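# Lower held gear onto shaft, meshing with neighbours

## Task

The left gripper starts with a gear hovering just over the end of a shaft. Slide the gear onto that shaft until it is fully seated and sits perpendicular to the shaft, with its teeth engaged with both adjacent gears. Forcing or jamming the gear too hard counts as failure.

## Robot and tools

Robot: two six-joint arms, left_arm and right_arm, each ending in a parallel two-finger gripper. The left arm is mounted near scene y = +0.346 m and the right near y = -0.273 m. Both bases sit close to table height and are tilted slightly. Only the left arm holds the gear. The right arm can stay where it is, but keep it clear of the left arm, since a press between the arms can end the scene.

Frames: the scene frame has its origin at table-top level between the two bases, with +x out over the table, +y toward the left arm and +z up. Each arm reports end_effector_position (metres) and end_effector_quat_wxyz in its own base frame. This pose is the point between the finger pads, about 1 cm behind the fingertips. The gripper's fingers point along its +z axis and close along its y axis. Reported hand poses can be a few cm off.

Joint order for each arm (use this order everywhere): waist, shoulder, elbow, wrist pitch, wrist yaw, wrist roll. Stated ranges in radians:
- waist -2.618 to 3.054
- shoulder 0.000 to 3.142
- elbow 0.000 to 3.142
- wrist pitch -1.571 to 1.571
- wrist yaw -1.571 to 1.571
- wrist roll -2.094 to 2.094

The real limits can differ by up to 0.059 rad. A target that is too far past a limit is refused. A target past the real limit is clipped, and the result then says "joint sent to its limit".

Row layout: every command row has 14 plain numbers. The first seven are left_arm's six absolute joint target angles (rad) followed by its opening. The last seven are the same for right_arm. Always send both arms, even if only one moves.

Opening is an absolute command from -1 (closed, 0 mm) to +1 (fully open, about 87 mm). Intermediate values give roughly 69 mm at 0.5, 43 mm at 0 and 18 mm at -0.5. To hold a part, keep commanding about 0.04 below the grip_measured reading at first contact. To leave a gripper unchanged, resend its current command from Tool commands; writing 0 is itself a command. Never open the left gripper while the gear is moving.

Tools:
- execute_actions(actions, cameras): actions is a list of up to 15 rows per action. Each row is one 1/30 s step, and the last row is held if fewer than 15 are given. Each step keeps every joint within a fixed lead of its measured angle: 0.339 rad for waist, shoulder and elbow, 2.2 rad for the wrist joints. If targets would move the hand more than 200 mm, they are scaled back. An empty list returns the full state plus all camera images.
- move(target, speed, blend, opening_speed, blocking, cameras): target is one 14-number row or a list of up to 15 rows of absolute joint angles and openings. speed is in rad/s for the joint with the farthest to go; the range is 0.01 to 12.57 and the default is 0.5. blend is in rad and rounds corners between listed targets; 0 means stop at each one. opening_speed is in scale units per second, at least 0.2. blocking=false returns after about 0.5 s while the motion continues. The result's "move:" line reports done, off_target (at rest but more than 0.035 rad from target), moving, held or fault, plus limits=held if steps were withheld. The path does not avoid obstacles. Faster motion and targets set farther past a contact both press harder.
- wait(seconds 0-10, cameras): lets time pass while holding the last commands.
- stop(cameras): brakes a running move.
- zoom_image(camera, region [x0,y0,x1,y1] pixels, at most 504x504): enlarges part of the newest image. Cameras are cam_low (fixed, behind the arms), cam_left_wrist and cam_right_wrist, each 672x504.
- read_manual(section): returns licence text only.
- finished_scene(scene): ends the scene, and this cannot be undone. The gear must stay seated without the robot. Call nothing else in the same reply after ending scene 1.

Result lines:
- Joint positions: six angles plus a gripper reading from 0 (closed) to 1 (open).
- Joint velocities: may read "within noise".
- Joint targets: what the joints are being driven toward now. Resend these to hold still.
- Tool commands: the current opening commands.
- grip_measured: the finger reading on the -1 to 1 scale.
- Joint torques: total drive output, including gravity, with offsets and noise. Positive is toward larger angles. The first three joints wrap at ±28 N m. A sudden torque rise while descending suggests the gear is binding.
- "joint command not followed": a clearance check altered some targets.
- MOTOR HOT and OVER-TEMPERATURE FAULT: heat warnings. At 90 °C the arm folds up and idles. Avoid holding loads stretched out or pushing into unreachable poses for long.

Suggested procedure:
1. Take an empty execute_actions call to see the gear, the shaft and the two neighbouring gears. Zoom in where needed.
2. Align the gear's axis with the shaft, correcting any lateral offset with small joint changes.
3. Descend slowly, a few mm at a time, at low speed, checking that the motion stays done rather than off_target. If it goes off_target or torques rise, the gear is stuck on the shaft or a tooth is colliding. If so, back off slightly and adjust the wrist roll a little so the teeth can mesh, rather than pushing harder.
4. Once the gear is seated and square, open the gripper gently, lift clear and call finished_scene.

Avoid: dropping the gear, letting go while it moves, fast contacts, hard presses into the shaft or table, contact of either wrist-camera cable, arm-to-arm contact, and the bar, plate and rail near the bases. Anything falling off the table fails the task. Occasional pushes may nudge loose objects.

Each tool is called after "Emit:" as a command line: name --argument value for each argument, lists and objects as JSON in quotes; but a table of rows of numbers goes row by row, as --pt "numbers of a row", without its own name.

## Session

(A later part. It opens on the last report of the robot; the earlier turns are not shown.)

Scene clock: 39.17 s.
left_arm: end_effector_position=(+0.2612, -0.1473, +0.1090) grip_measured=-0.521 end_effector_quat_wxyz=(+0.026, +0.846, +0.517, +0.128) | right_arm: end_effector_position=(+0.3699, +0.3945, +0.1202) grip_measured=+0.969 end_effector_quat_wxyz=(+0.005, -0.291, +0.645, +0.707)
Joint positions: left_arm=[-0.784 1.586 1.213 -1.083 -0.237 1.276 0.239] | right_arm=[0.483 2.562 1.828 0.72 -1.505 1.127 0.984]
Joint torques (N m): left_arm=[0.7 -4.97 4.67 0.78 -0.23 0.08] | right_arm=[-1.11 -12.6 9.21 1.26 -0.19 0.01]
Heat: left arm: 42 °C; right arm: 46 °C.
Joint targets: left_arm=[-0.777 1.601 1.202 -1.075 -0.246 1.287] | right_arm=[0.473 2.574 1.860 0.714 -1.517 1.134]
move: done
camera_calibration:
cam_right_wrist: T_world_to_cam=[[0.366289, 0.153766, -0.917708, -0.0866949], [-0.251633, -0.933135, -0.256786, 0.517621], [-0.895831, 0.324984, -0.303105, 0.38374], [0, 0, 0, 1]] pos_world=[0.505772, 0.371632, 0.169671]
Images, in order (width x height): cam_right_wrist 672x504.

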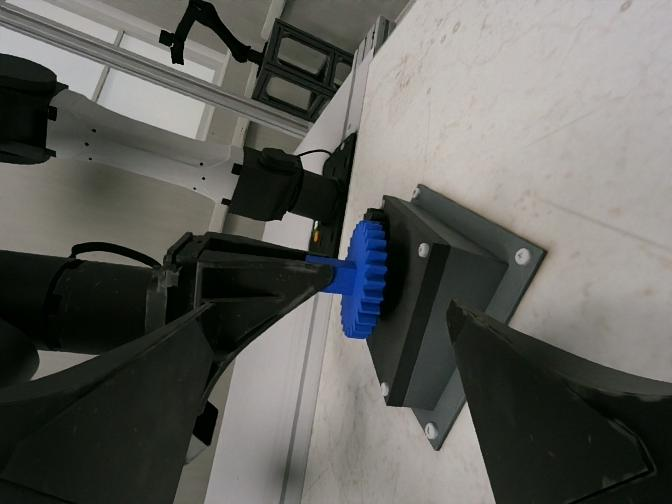

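Emit:
move --target '[-0.774,1.61,1.19,-1.059,-0.246,1.29,-1,0.4732,2.5736,1.8598,0.7138,-1.517,1.134,1]' --cameras '["cam_right_wrist"]' --speed 0.03

Emit:
zoom_image --camera "cam_right_wrist" --region '[260, 200, 410, 350]'

Scene clock: 40.20 s.
left_arm: end_effector_position=(+0.2620, -0.1466, +0.1066) grip_measured=-0.521 end_effector_quat_wxyz=(+0.025, +0.846, +0.516, +0.129) | right_arm: end_effector_position=(+0.3699, +0.3945, +0.1202) grip_measured=+0.969 end_effector_quat_wxyz=(+0.005, -0.291, +0.645, +0.707)
Joint positions: left_arm=[-0.781 1.591 1.207 -1.076 -0.239 1.278 0.239] | right_arm=[0.483 2.562 1.828 0.72 -1.505 1.127 0.984]
Joint torques (N m): left_arm=[0.72 -4.6 4.15 0.87 -0.21 0.09] | right_arm=[-1.11 -12.6 9.2 1.26 -0.19 0.01]
Heat: left arm: 42 °C; right arm: 47 °C.
Joint targets: left_arm=[-0.774 1.610 1.190 -1.059 -0.246 1.290] | right_arm=[0.473 2.574 1.860 0.714 -1.517 1.134]
move: done
camera_calibration:
cam_right_wrist: T_world_to_cam=[[0.366289, 0.153766, -0.917708, -0.0866949], [-0.251633, -0.933135, -0.256786, 0.517621], [-0.895831, 0.324984, -0.303105, 0.38374], [0, 0, 0, 1]] pos_world=[0.505772, 0.371632, 0.169671]
Images, in order (width x height): cam_right_wrist 672x504.

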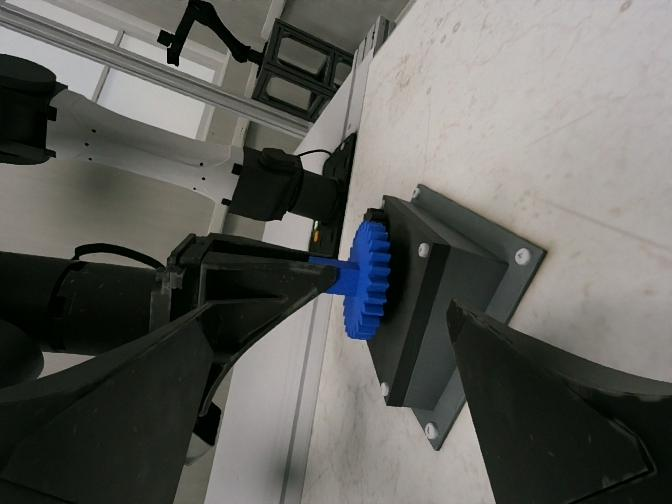

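Scaled by 3.360 from the camera's 672x504 image, which has a finer 960x720 frame.

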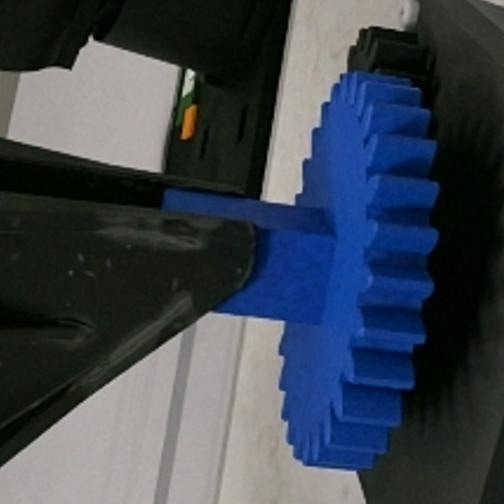

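Emit:
execute_actions --actions '[]' --cameras '["cam_left_wrist"]'

Emit:
zoom_image --camera "cam_left_wrist" --region '[340, 90, 500, 300]'

Emit:
zoom_image --camera "cam_left_wrist" --region '[360, 110, 480, 230]'

Emit:
zoom_image --camera "cam_left_wrist" --region '[390, 200, 500, 310]'

Scene clock: 40.97 s.
left_arm: end_effector_position=(+0.2620, -0.1466, +0.1066) grip_measured=-0.521 end_effector_quat_wxyz=(+0.025, +0.846, +0.516, +0.129) | right_arm: end_effector_position=(+0.3699, +0.3945, +0.1202) grip_measured=+0.969 end_effector_quat_wxyz=(+0.005, -0.291, +0.645, +0.707)
Joint positions: left_arm=[-0.781 1.591 1.207 -1.076 -0.239 1.278 0.239] | right_arm=[0.483 2.562 1.828 0.72 -1.505 1.127 0.984]
Joint velocities: within noise
Joint torques (N m): left_arm=[0.69 -4.59 4.16 0.87 -0.22 0.09] | right_arm=[-1.09 -12.6 9.18 1.26 -0.19 0.01]
Motor temperatures (°C): left_arm=[27 41 42 36 23 26 26] | right_arm=[23 47 41 31 27 24 25]
Heat: left arm: 42 °C; right arm: 47 °C.
Joint targets: left_arm=[-0.774 1.610 1.190 -1.059 -0.246 1.290] | right_arm=[0.473 2.574 1.860 0.714 -1.517 1.134]
Tool commands: left_gripper/opening=-1.0 right_gripper/opening=+1.0
camera_calibration:
cam_left_wrist: T_world_to_cam=[[-0.872373, 0.451959, -0.186277, 0.308632], [0.066252, 0.486853, 0.870968, -0.0187964], [0.484331, 0.747467, -0.454661, 0.175157], [0, 0, 0, 1]] pos_world=[0.185653, -0.261262, 0.153499]
Images, in order (width x height): cam_left_wrist 672x504.

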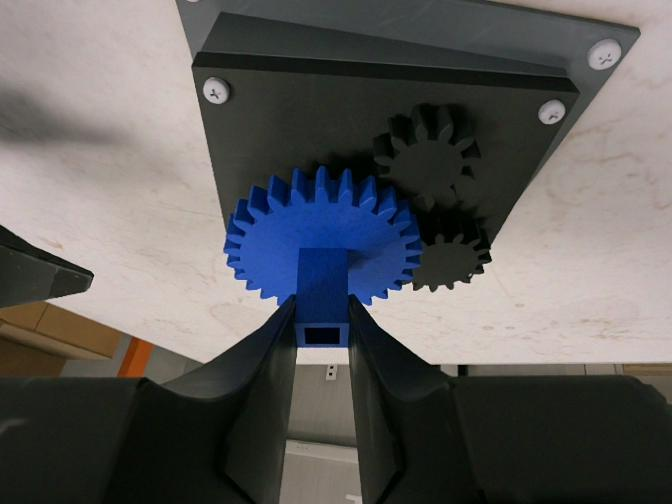

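Scaled by 2.400 from the camera's 672x504 image, which has a finer 960x720 frame.

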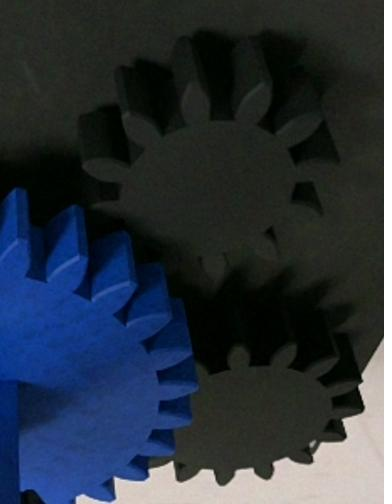

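Scaled by 4.200 from the camera's 672x504 image, which has a finer 960x720 frame.

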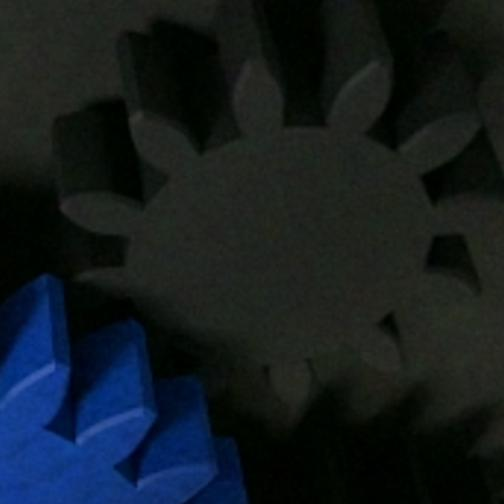

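Scaled by 4.582 from the camera's 672x504 image, which has a finer 960x720 frame.

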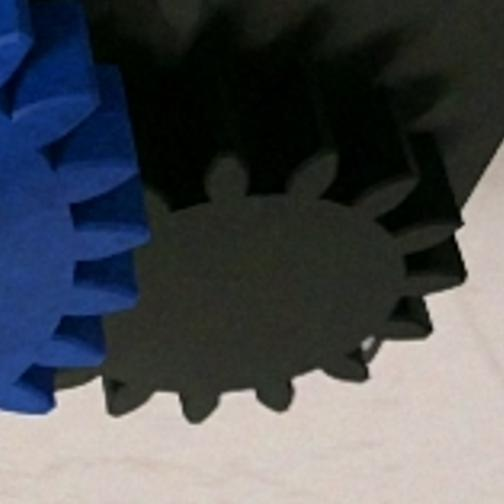

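Emit:
zoom_image --camera "cam_left_wrist" --region '[315, 155, 425, 235]'

Emit:
zoom_image --camera "cam_left_wrist" --region '[340, 220, 430, 310]'

Emit:
zoom_image --camera "cam_left_wrist" --region '[215, 220, 305, 310]'

Scaled by 4.582 from the camera's 672x504 image, which has a finer 960x720 frame.

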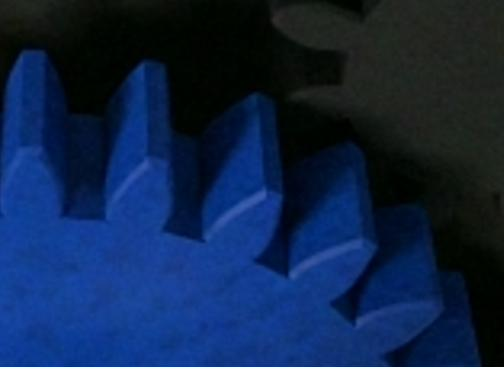

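Scaled by 5.600 from the camera's 672x504 image, which has a finer 960x720 frame.

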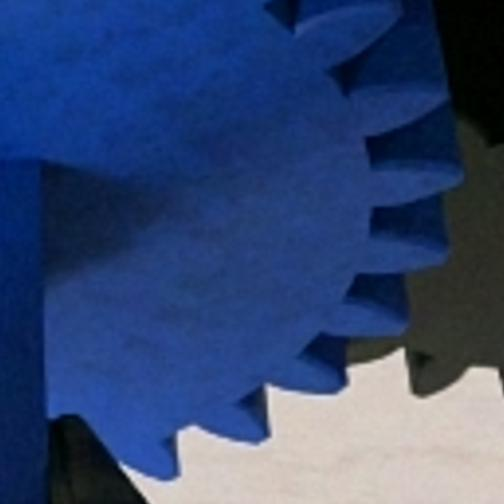

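Scaled by 5.600 from the camera's 672x504 image, which has a finer 960x720 frame.

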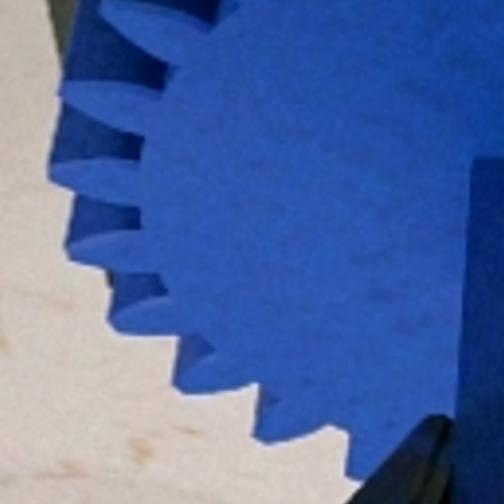

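Emit:
move --target '[-0.776,1.603,1.186,-1.055,-0.246,1.335,-1,0.4732,2.5736,1.8598,0.7138,-1.517,1.134,1]' --cameras '["cam_left_wrist","cam_right_wrist"]' --speed 0.05

Emit:
zoom_image --camera "cam_left_wrist" --region '[340, 90, 500, 300]'

Emit:
zoom_image --camera "cam_right_wrist" --region '[260, 200, 410, 350]'

Scene clock: 43.77 s.
left_arm: end_effector_position=(+0.2633, -0.1463, +0.1065) grip_measured=-0.521 end_effector_quat_wxyz=(+0.020, +0.856, +0.500, +0.131) | right_arm: end_effector_position=(+0.3699, +0.3945, +0.1202) grip_measured=+0.969 end_effector_quat_wxyz=(+0.005, -0.291, +0.645, +0.707)
Joint positions: left_arm=[-0.781 1.591 1.205 -1.076 -0.243 1.317 0.239] | right_arm=[0.483 2.562 1.828 0.72 -1.505 1.127 0.984]
Joint torques (N m): left_arm=[0.53 -5.15 4.04 0.89 -0.18 0.14] | right_arm=[-1.1 -12.6 9.2 1.26 -0.18 0.01]
Heat: left arm: 42 °C; right arm: 48 °C.
Joint targets: left_arm=[-0.776 1.603 1.186 -1.055 -0.246 1.335] | right_arm=[0.473 2.574 1.860 0.714 -1.517 1.134]
move: done
camera_calibration:
cam_left_wrist: T_world_to_cam=[[-0.855464, 0.486582, -0.177256, 0.30931], [0.0863131, 0.471466, 0.87765, -0.0271848], [0.510619, 0.735499, -0.44532, 0.164658], [0, 0, 0, 1]] pos_world=[0.182872, -0.258793, 0.152011]
cam_right_wrist: T_world_to_cam=[[0.366289, 0.153766, -0.917708, -0.0866949], [-0.251633, -0.933135, -0.256786, 0.517621], [-0.895831, 0.324984, -0.303105, 0.38374], [0, 0, 0, 1]] pos_world=[0.505772, 0.371632, 0.169671]
Images, in order (width x height): cam_left_wrist 672x504, cam_right_wrist 672x504.

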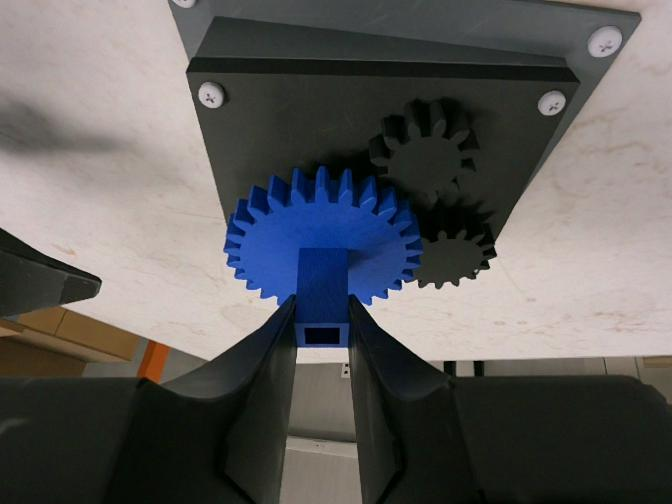

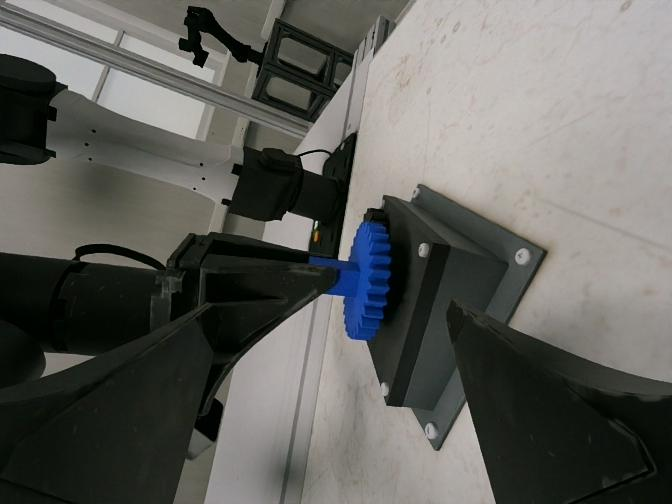

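Scaled by 2.400 from the camera's 672x504 image, which has a finer 960x720 frame.

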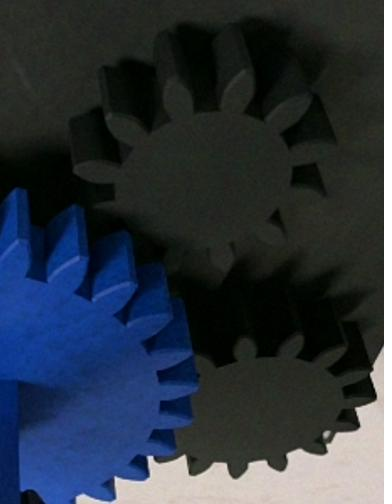

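Scaled by 3.360 from the camera's 672x504 image, which has a finer 960x720 frame.

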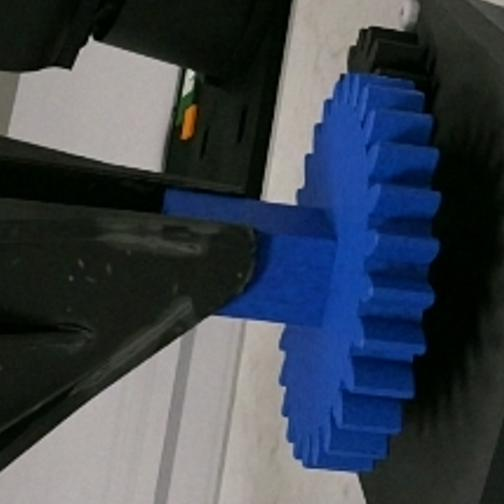

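Emit:
move --target '[-0.792,1.556,1.168,-1.052,-0.246,1.429,-1,0.4732,2.5736,1.8598,0.7138,-1.517,1.134,1]' --cameras '["cam_left_wrist","cam_right_wrist"]' --speed 0.05

Emit:
zoom_image --camera "cam_left_wrist" --region '[340, 90, 500, 300]'

Emit:
zoom_image --camera "cam_right_wrist" --region '[260, 200, 410, 350]'

Scene clock: 46.73 s.
left_arm: end_effector_position=(+0.2635, -0.1465, +0.1060) grip_measured=-0.521 end_effector_quat_wxyz=(+0.014, +0.880, +0.455, +0.133) | right_arm: end_effector_position=(+0.3699, +0.3945, +0.1202) grip_measured=+0.969 end_effector_quat_wxyz=(+0.005, -0.291, +0.645, +0.707)
Joint positions: left_arm=[-0.785 1.575 1.184 -1.069 -0.246 1.416 0.239] | right_arm=[0.483 2.562 1.828 0.72 -1.505 1.127 0.984]
Joint torques (N m): left_arm=[-0.62 -7.57 4.27 0.86 -0.15 0.1] | right_arm=[-1.1 -12.6 9.2 1.26 -0.19 0.01]
Heat: left arm: 42 °C; right arm: 49 °C.
Joint targets: left_arm=[-0.792 1.556 1.168 -1.052 -0.246 1.429] | right_arm=[0.473 2.574 1.860 0.714 -1.517 1.134]
move: done
camera_calibration:
cam_left_wrist: T_world_to_cam=[[-0.804247, 0.57296, -0.157811, 0.30658], [0.137584, 0.437834, 0.888466, -0.0462648], [0.57815, 0.692834, -0.430957, 0.138885], [0, 0, 0, 1]] pos_world=[0.172635, -0.251626, 0.14934]
cam_right_wrist: T_world_to_cam=[[0.366289, 0.153766, -0.917708, -0.0866949], [-0.251633, -0.933135, -0.256786, 0.517621], [-0.895831, 0.324984, -0.303105, 0.38374], [0, 0, 0, 1]] pos_world=[0.505772, 0.371632, 0.169671]
Images, in order (width x height): cam_left_wrist 672x504, cam_right_wrist 672x504.

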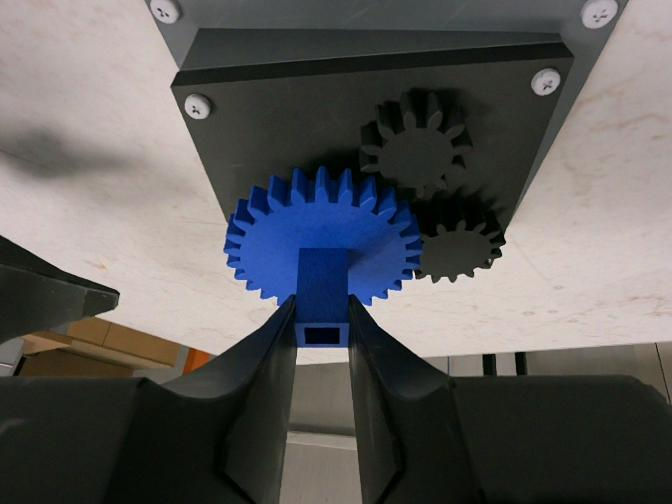

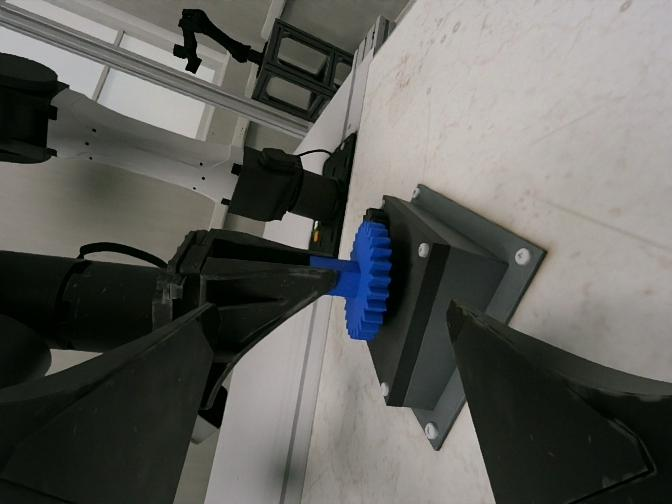

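Scaled by 2.400 from the camera's 672x504 image, which has a finer 960x720 frame.

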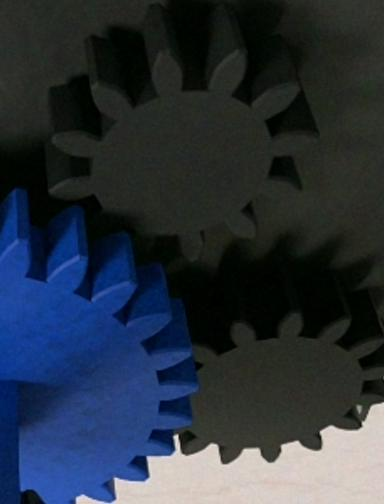

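Scaled by 3.360 from the camera's 672x504 image, which has a finer 960x720 frame.

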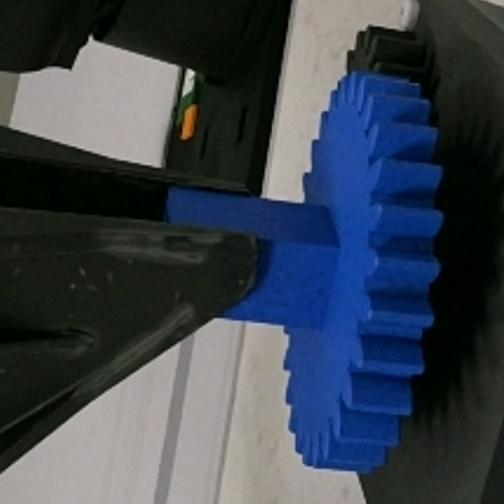

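Emit:
zoom_image --camera "cam_left_wrist" --region '[355, 85, 480, 210]'

Emit:
zoom_image --camera "cam_left_wrist" --region '[400, 190, 510, 300]'

Scaled by 4.032 from the camera's 672x504 image, which has a finer 960x720 frame.

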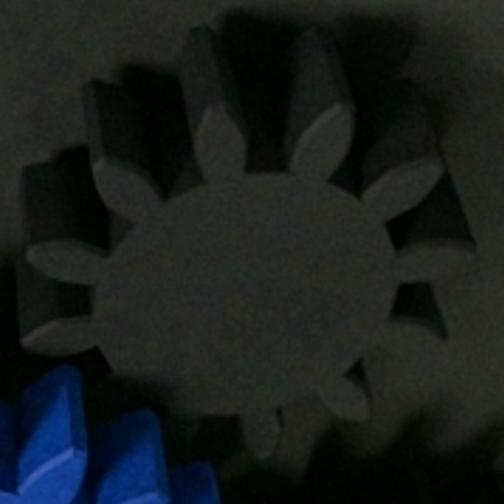

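Scaled by 4.582 from the camera's 672x504 image, which has a finer 960x720 frame.

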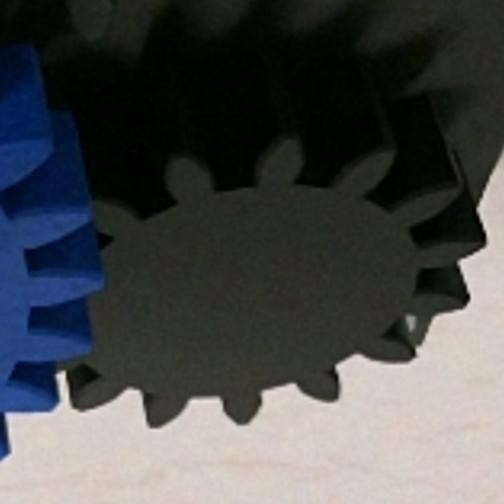

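Emit:
move --target '[-0.786,1.562,1.168,-1.048,-0.246,1.37,-1,0.4732,2.5736,1.8598,0.7138,-1.517,1.134,1]' --cameras '["cam_left_wrist","cam_right_wrist"]' --speed 0.03

Emit:
zoom_image --camera "cam_right_wrist" --region '[260, 200, 410, 350]'

Emit:
zoom_image --camera "cam_left_wrist" --region '[340, 90, 500, 300]'

Scene clock: 50.10 s.
left_arm: end_effector_position=(+0.2630, -0.1460, +0.1060) grip_measured=-0.521 end_effector_quat_wxyz=(+0.018, +0.872, +0.471, +0.134) | right_arm: end_effector_position=(+0.3699, +0.3945, +0.1202) grip_measured=+0.969 end_effector_quat_wxyz=(+0.005, -0.291, +0.645, +0.707)
Joint positions: left_arm=[-0.785 1.575 1.184 -1.066 -0.247 1.381 0.239] | right_arm=[0.483 2.562 1.828 0.72 -1.505 1.127 0.984]
Joint torques (N m): left_arm=[-0.05 -7.06 4.29 0.87 -0.14 -0.16] | right_arm=[-1.1 -12.62 9.2 1.26 -0.19 0.01]
Heat: left arm: 42 °C; right arm: 50 °C.
Joint targets: left_arm=[-0.786 1.562 1.168 -1.048 -0.246 1.370] | right_arm=[0.473 2.574 1.860 0.714 -1.517 1.134]
move: done
camera_calibration:
cam_left_wrist: T_world_to_cam=[[-0.82192, 0.543968, -0.168958, 0.307469], [0.116539, 0.450943, 0.884912, -0.0385369], [0.557554, 0.707636, -0.434033, 0.146696], [0, 0, 0, 1]] pos_world=[0.175415, -0.253683, 0.149722]
cam_right_wrist: T_world_to_cam=[[0.366289, 0.153766, -0.917708, -0.0866949], [-0.251633, -0.933135, -0.256786, 0.517621], [-0.895831, 0.324984, -0.303105, 0.38374], [0, 0, 0, 1]] pos_world=[0.505772, 0.371632, 0.169671]
Images, in order (width x height): cam_left_wrist 672x504, cam_right_wrist 672x504.

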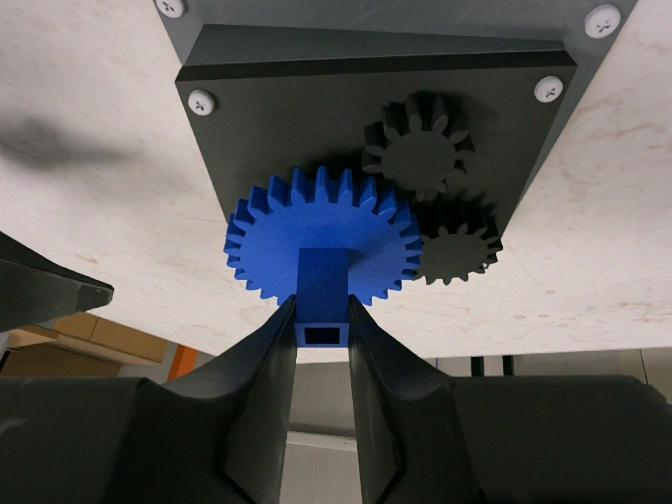

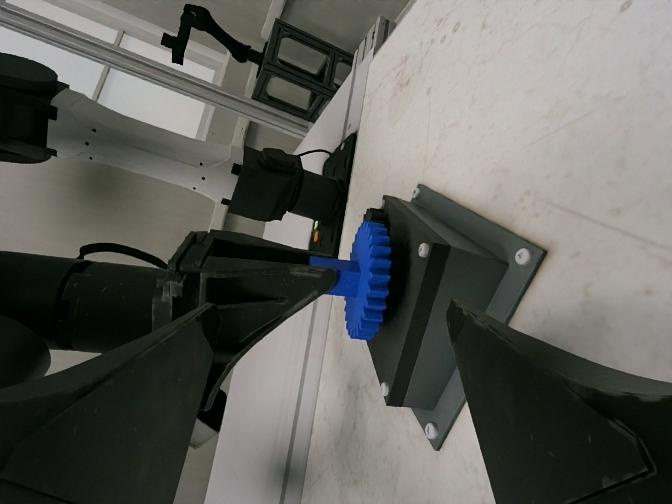

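Scaled by 3.360 from the camera's 672x504 image, which has a finer 960x720 frame.

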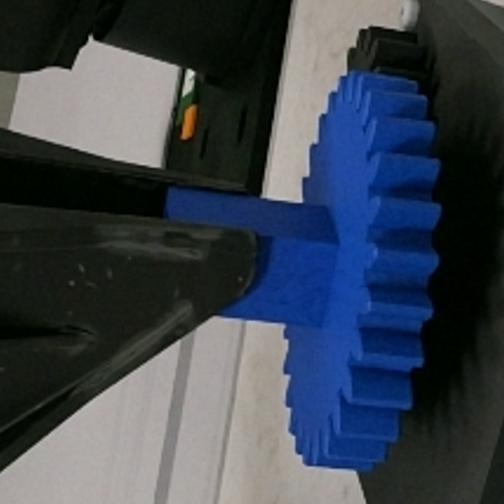

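Scaled by 2.400 from the camera's 672x504 image, which has a finer 960x720 frame.

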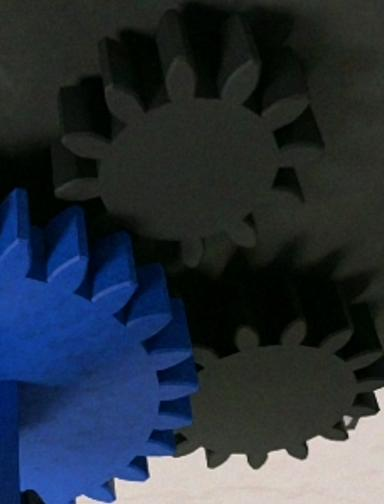

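Emit:
zoom_image --camera "cam_left_wrist" --region '[355, 85, 480, 210]'

Emit:
zoom_image --camera "cam_left_wrist" --region '[400, 190, 510, 300]'

Scaled by 4.032 from the camera's 672x504 image, which has a finer 960x720 frame.

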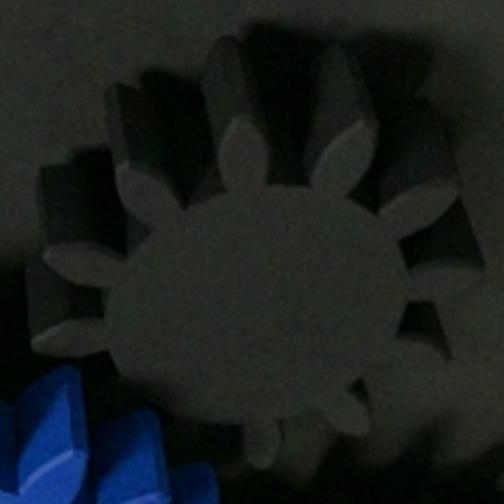

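Scaled by 4.582 from the camera's 672x504 image, which has a finer 960x720 frame.

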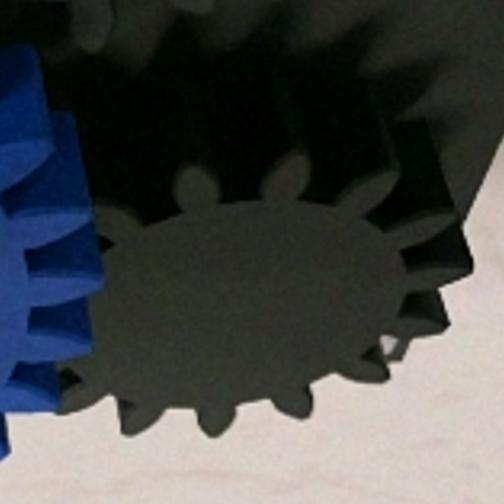

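Emit:
move --target '[-0.782,1.568,1.17,-1.046,-0.246,1.33,-1,0.4732,2.5736,1.8598,0.7138,-1.517,1.134,1]' --cameras '["cam_left_wrist","cam_right_wrist"]' --speed 0.03

Emit:
zoom_image --camera "cam_right_wrist" --region '[260, 200, 410, 350]'

Emit:
zoom_image --camera "cam_left_wrist" --region '[355, 85, 480, 210]'

Emit:
zoom_image --camera "cam_left_wrist" --region '[400, 190, 510, 300]'

Scene clock: 52.37 s.
left_arm: end_effector_position=(+0.2625, -0.1455, +0.1060) grip_measured=-0.521 end_effector_quat_wxyz=(+0.022, +0.862, +0.488, +0.136) | right_arm: end_effector_position=(+0.3699, +0.3945, +0.1202) grip_measured=+0.969 end_effector_quat_wxyz=(+0.005, -0.291, +0.645, +0.707)
Joint positions: left_arm=[-0.785 1.575 1.184 -1.062 -0.25 1.342 0.239] | right_arm=[0.483 2.562 1.828 0.72 -1.505 1.127 0.984]
Joint torques (N m): left_arm=[0.35 -6.58 4.46 0.87 -0.12 -0.19] | right_arm=[-1.1 -12.6 9.18 1.26 -0.19 0.01]
Heat: left arm: 42 °C; right arm: 51 °C.
Joint targets: left_arm=[-0.782 1.568 1.170 -1.046 -0.246 1.330] | right_arm=[0.473 2.574 1.860 0.714 -1.517 1.134]
move: done
camera_calibration:
cam_left_wrist: T_world_to_cam=[[-0.840579, 0.510384, -0.181479, 0.308183], [0.0919878, 0.464654, 0.880701, -0.0298029], [0.533821, 0.723605, -0.437528, 0.155478], [0, 0, 0, 1]] pos_world=[0.178796, -0.255948, 0.150202]
cam_right_wrist: T_world_to_cam=[[0.366289, 0.153766, -0.917708, -0.0866949], [-0.251633, -0.933135, -0.256786, 0.517621], [-0.895831, 0.324984, -0.303105, 0.38374], [0, 0, 0, 1]] pos_world=[0.505772, 0.371632, 0.169671]
Images, in order (width x height): cam_left_wrist 672x504, cam_right_wrist 672x504.

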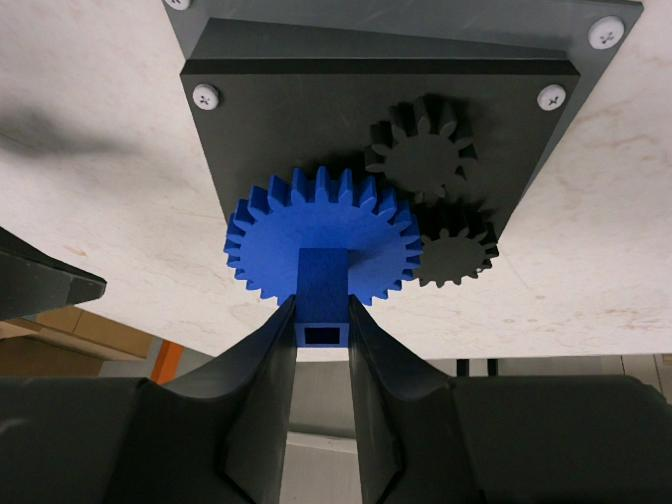

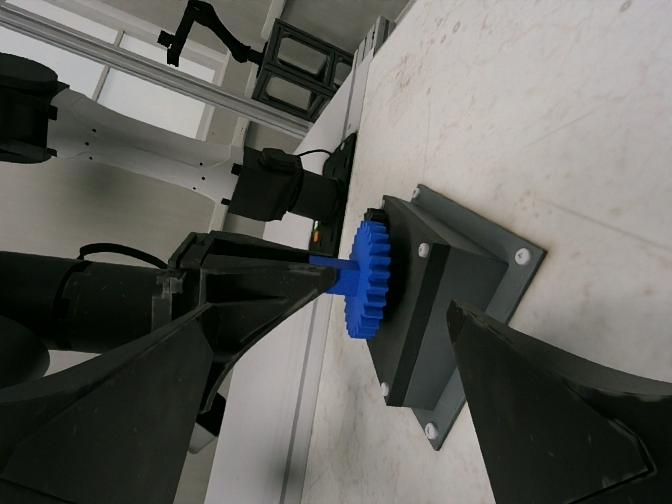

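Scaled by 3.360 from the camera's 672x504 image, which has a finer 960x720 frame.

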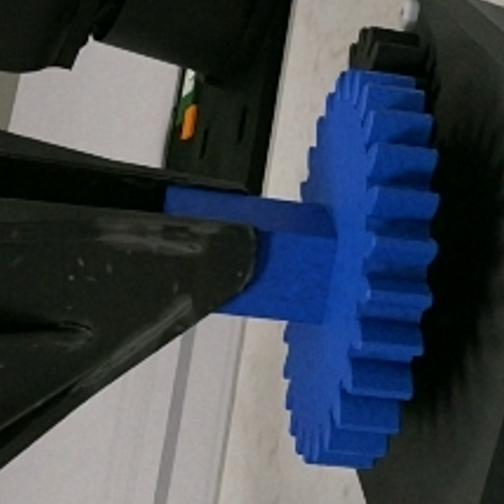

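Scaled by 4.032 from the camera's 672x504 image, which has a finer 960x720 frame.

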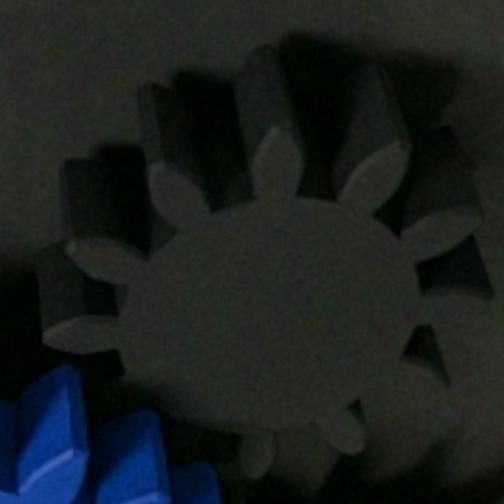

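Scaled by 4.582 from the camera's 672x504 image, which has a finer 960x720 frame.

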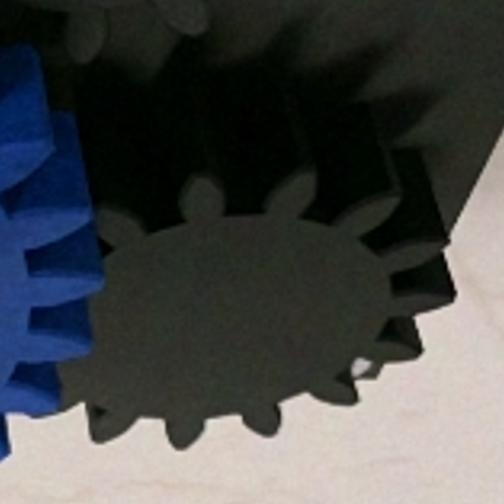

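Emit:
move --target '[-0.778,1.578,1.164,-1.036,-0.246,1.29,-1,0.4732,2.5736,1.8598,0.7138,-1.517,1.134,1]' --cameras '["cam_left_wrist","cam_right_wrist"]' --speed 0.03

Emit:
zoom_image --camera "cam_right_wrist" --region '[260, 200, 410, 350]'

Emit:
zoom_image --camera "cam_left_wrist" --region '[355, 85, 480, 210]'

Emit:
zoom_image --camera "cam_left_wrist" --region '[400, 190, 510, 300]'

Scene clock: 54.43 s.
left_arm: end_effector_position=(+0.2621, -0.1449, +0.1060) grip_measured=-0.521 end_effector_quat_wxyz=(+0.026, +0.852, +0.505, +0.137) | right_arm: end_effector_position=(+0.3699, +0.3945, +0.1202) grip_measured=+0.969 end_effector_quat_wxyz=(+0.005, -0.291, +0.645, +0.707)
Joint positions: left_arm=[-0.785 1.575 1.184 -1.058 -0.253 1.301 0.239] | right_arm=[0.483 2.562 1.828 0.72 -1.505 1.127 0.984]
Joint torques (N m): left_arm=[0.75 -5.79 3.99 0.93 -0.1 -0.17] | right_arm=[-1.1 -12.6 9.2 1.25 -0.19 0.01]
Heat: left arm: 42 °C; right arm: 51 °C.
Joint targets: left_arm=[-0.778 1.578 1.164 -1.036 -0.246 1.290] | right_arm=[0.473 2.574 1.860 0.714 -1.517 1.134]
move: done
camera_calibration:
cam_left_wrist: T_world_to_cam=[[-0.858122, 0.475329, -0.194139, 0.30838], [0.0661531, 0.477311, 0.876241, -0.0209786], [0.509167, 0.739078, -0.441035, 0.164458], [0, 0, 0, 1]] pos_world=[0.182279, -0.258116, 0.150783]
cam_right_wrist: T_world_to_cam=[[0.366289, 0.153766, -0.917708, -0.0866949], [-0.251633, -0.933135, -0.256786, 0.517621], [-0.895831, 0.324984, -0.303105, 0.38374], [0, 0, 0, 1]] pos_world=[0.505772, 0.371632, 0.169671]
Images, in order (width x height): cam_left_wrist 672x504, cam_right_wrist 672x504.

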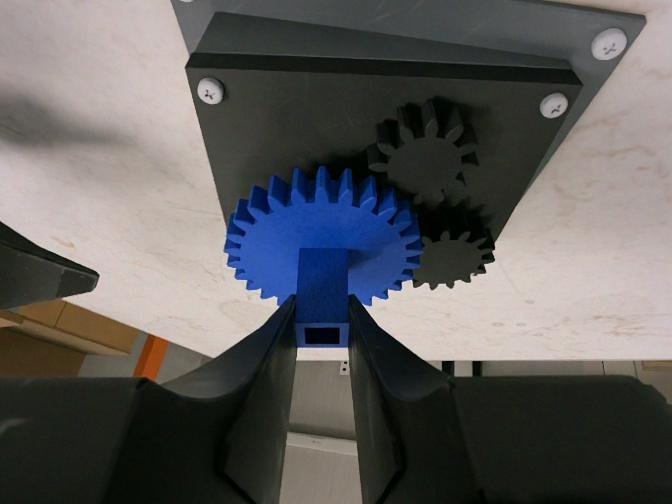

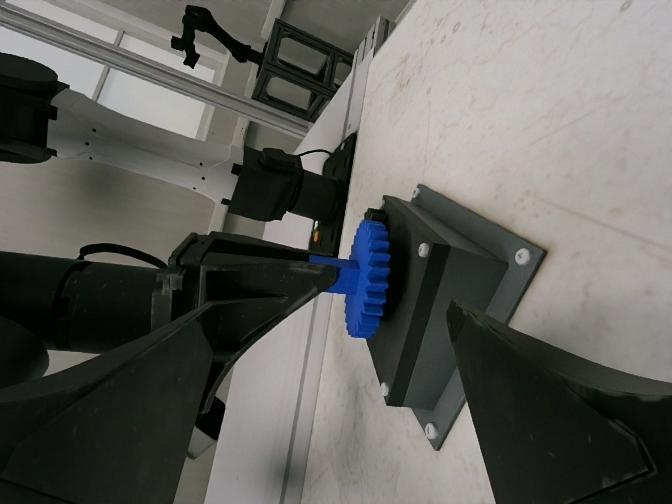

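Scaled by 3.360 from the camera's 672x504 image, which has a finer 960x720 frame.

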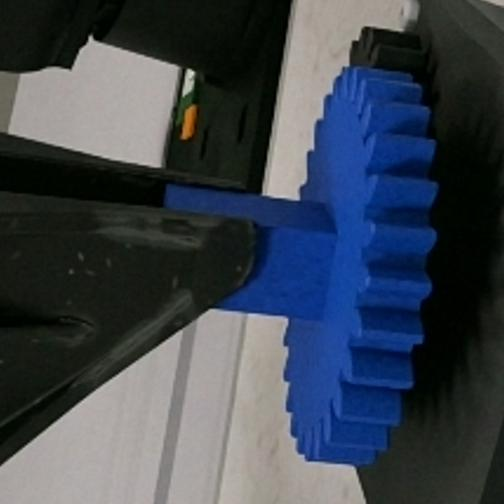

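Scaled by 4.032 from the camera's 672x504 image, which has a finer 960x720 frame.

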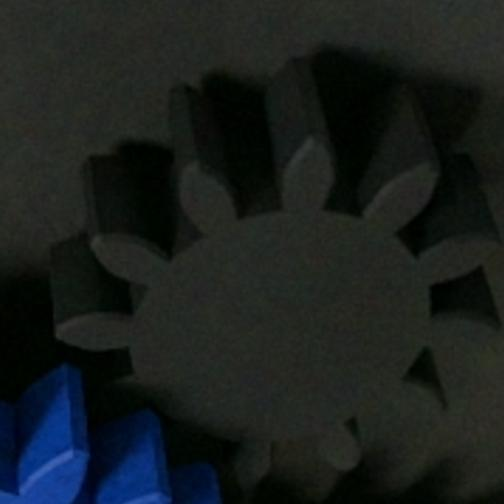

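Scaled by 4.582 from the camera's 672x504 image, which has a finer 960x720 frame.

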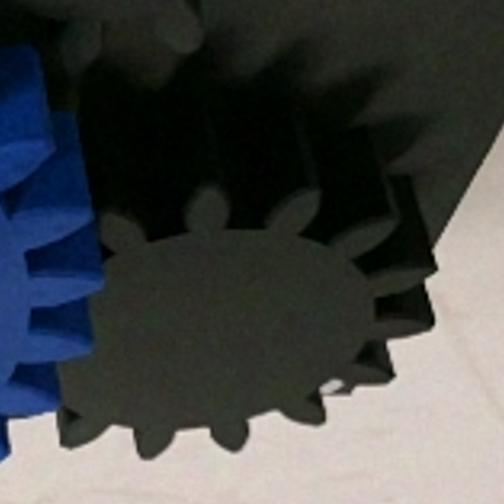

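Emit:
move --target '[-0.767,1.626,1.220,-1.037,-0.25,1.053,-1,0.4732,2.5736,1.8598,0.7138,-1.517,1.134,1]' --cameras '["cam_left_wrist","cam_right_wrist"]' --speed 0.08

Emit:
zoom_image --camera "cam_right_wrist" --region '[260, 200, 410, 350]'

Emit:
zoom_image --camera "cam_left_wrist" --region '[340, 90, 500, 300]'

Scene clock: 66.27 s.
left_arm: end_effector_position=(+0.2625, -0.1458, +0.0995) grip_measured=-0.521 end_effector_quat_wxyz=(+0.046, +0.783, +0.606, +0.134) | right_arm: end_effector_position=(+0.3699, +0.3945, +0.1202) grip_measured=+0.969 end_effector_quat_wxyz=(+0.005, -0.291, +0.645, +0.707)
Joint positions: left_arm=[-0.774 1.61 1.201 -1.031 -0.253 1.066 0.239] | right_arm=[0.483 2.562 1.828 0.72 -1.505 1.127 0.984]
Joint torques (N m): left_arm=[0.72 -5.08 7.08 0.7 -0.14 -0.2] | right_arm=[-1.11 -12.6 9.2 1.26 -0.19 0.01]
Motor temperatures (°C): left_arm=[27 40 43 36 23 26 26] | right_arm=[23 55 42 31 27 24 25]
Heat: left arm: 43 °C; right arm: 55 °C.
Joint targets: left_arm=[-0.767 1.626 1.220 -1.037 -0.250 1.053] | right_arm=[0.473 2.574 1.860 0.714 -1.517 1.134]
move: done
camera_calibration:
cam_left_wrist: T_world_to_cam=[[-0.937913, 0.245832, -0.244716, 0.3004], [-0.0793034, 0.53484, 0.841224, 0.0351734], [0.337684, 0.808401, -0.482138, 0.221283], [0, 0, 0, 1]] pos_world=[0.209815, -0.271545, 0.150613]
cam_right_wrist: T_world_to_cam=[[0.366289, 0.153766, -0.917708, -0.0866949], [-0.251633, -0.933135, -0.256786, 0.517621], [-0.895831, 0.324984, -0.303105, 0.38374], [0, 0, 0, 1]] pos_world=[0.505772, 0.371632, 0.169671]
Images, in order (width x height): cam_left_wrist 672x504, cam_right_wrist 672x504.

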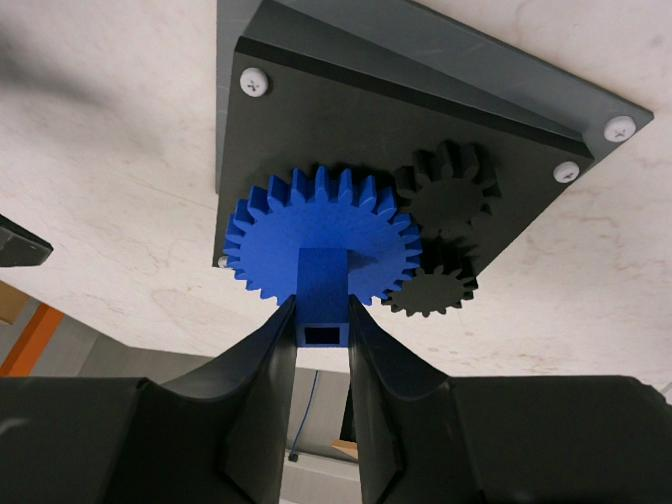

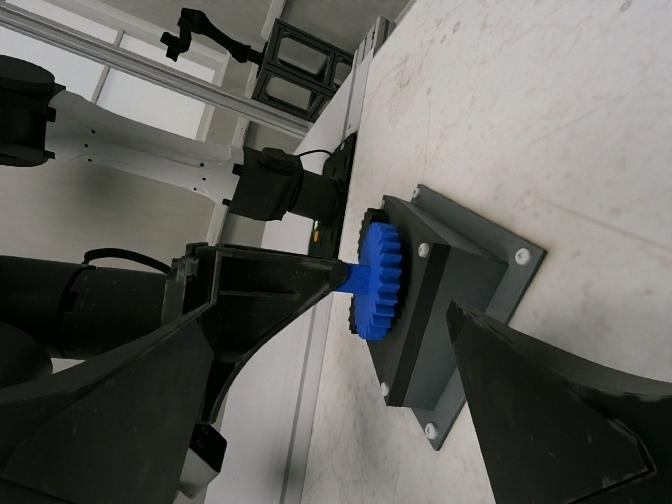

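Scaled by 3.360 from the camera's 672x504 image, which has a finer 960x720 frame.

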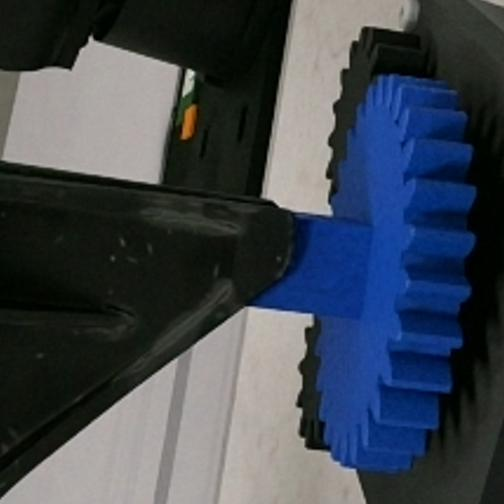

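Scaled by 2.400 from the camera's 672x504 image, which has a finer 960x720 frame.

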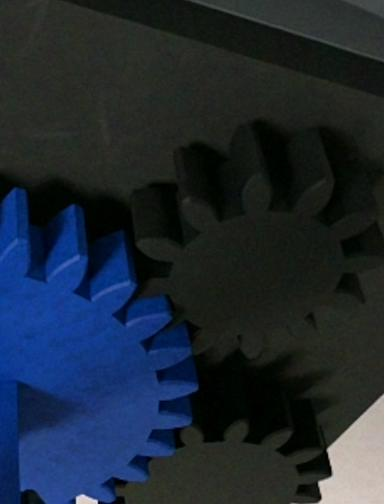

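Emit:
move --target '[-0.764,1.632,1.173,-0.999,-0.25,1.062,-1,0.4732,2.5736,1.8598,0.7138,-1.517,1.134,1]' --cameras '["cam_right_wrist"]' --speed 0.05

Emit:
zoom_image --camera "cam_right_wrist" --region '[260, 200, 410, 350]'

Scene clock: 67.63 s.
left_arm: end_effector_position=(+0.2637, -0.1459, +0.0953) grip_measured=-0.521 end_effector_quat_wxyz=(+0.047, +0.781, +0.608, +0.134) | right_arm: end_effector_position=(+0.3699, +0.3945, +0.1202) grip_measured=+0.969 end_effector_quat_wxyz=(+0.005, -0.291, +0.645, +0.707)
Joint positions: left_arm=[-0.771 1.615 1.19 -1.012 -0.252 1.065 0.239] | right_arm=[0.483 2.562 1.828 0.72 -1.505 1.127 0.984]
Joint torques (N m): left_arm=[0.7 -5.05 4.23 0.89 -0.14 -0.1] | right_arm=[-1.1 -12.6 9.2 1.26 -0.18 0.01]
Motor temperatures (°C): left_arm=[27 40 43 36 23 26 26] | right_arm=[23 55 42 31 27 24 25]
Heat: left arm: 43 °C; right arm: 55 °C.
Joint targets: left_arm=[-0.764 1.632 1.173 -0.999 -0.250 1.062] | right_arm=[0.473 2.574 1.860 0.714 -1.517 1.134]
move: done
camera_calibration:
cam_right_wrist: T_world_to_cam=[[0.366289, 0.153766, -0.917708, -0.0866949], [-0.251633, -0.933135, -0.256786, 0.517621], [-0.895831, 0.324984, -0.303105, 0.38374], [0, 0, 0, 1]] pos_world=[0.505772, 0.371632, 0.169671]
Images, in order (width x height): cam_right_wrist 672x504.

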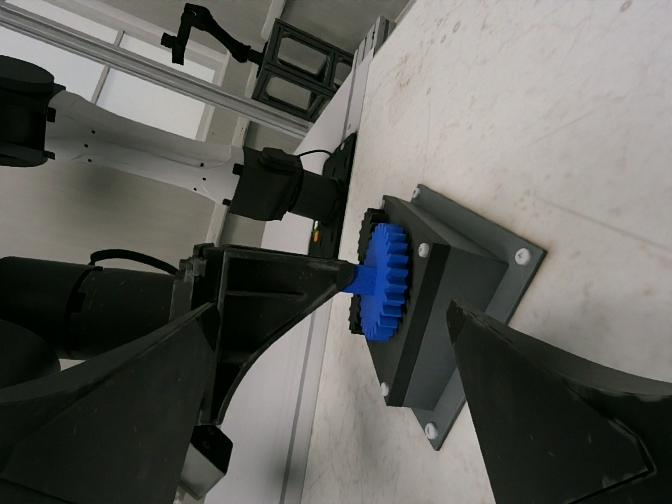

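Scaled by 3.360 from the camera's 672x504 image, which has a finer 960x720 frame.

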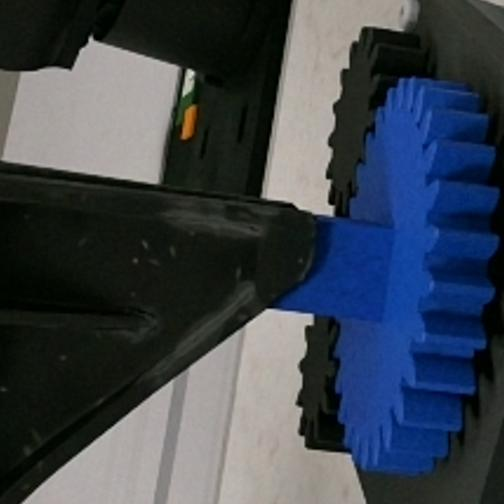

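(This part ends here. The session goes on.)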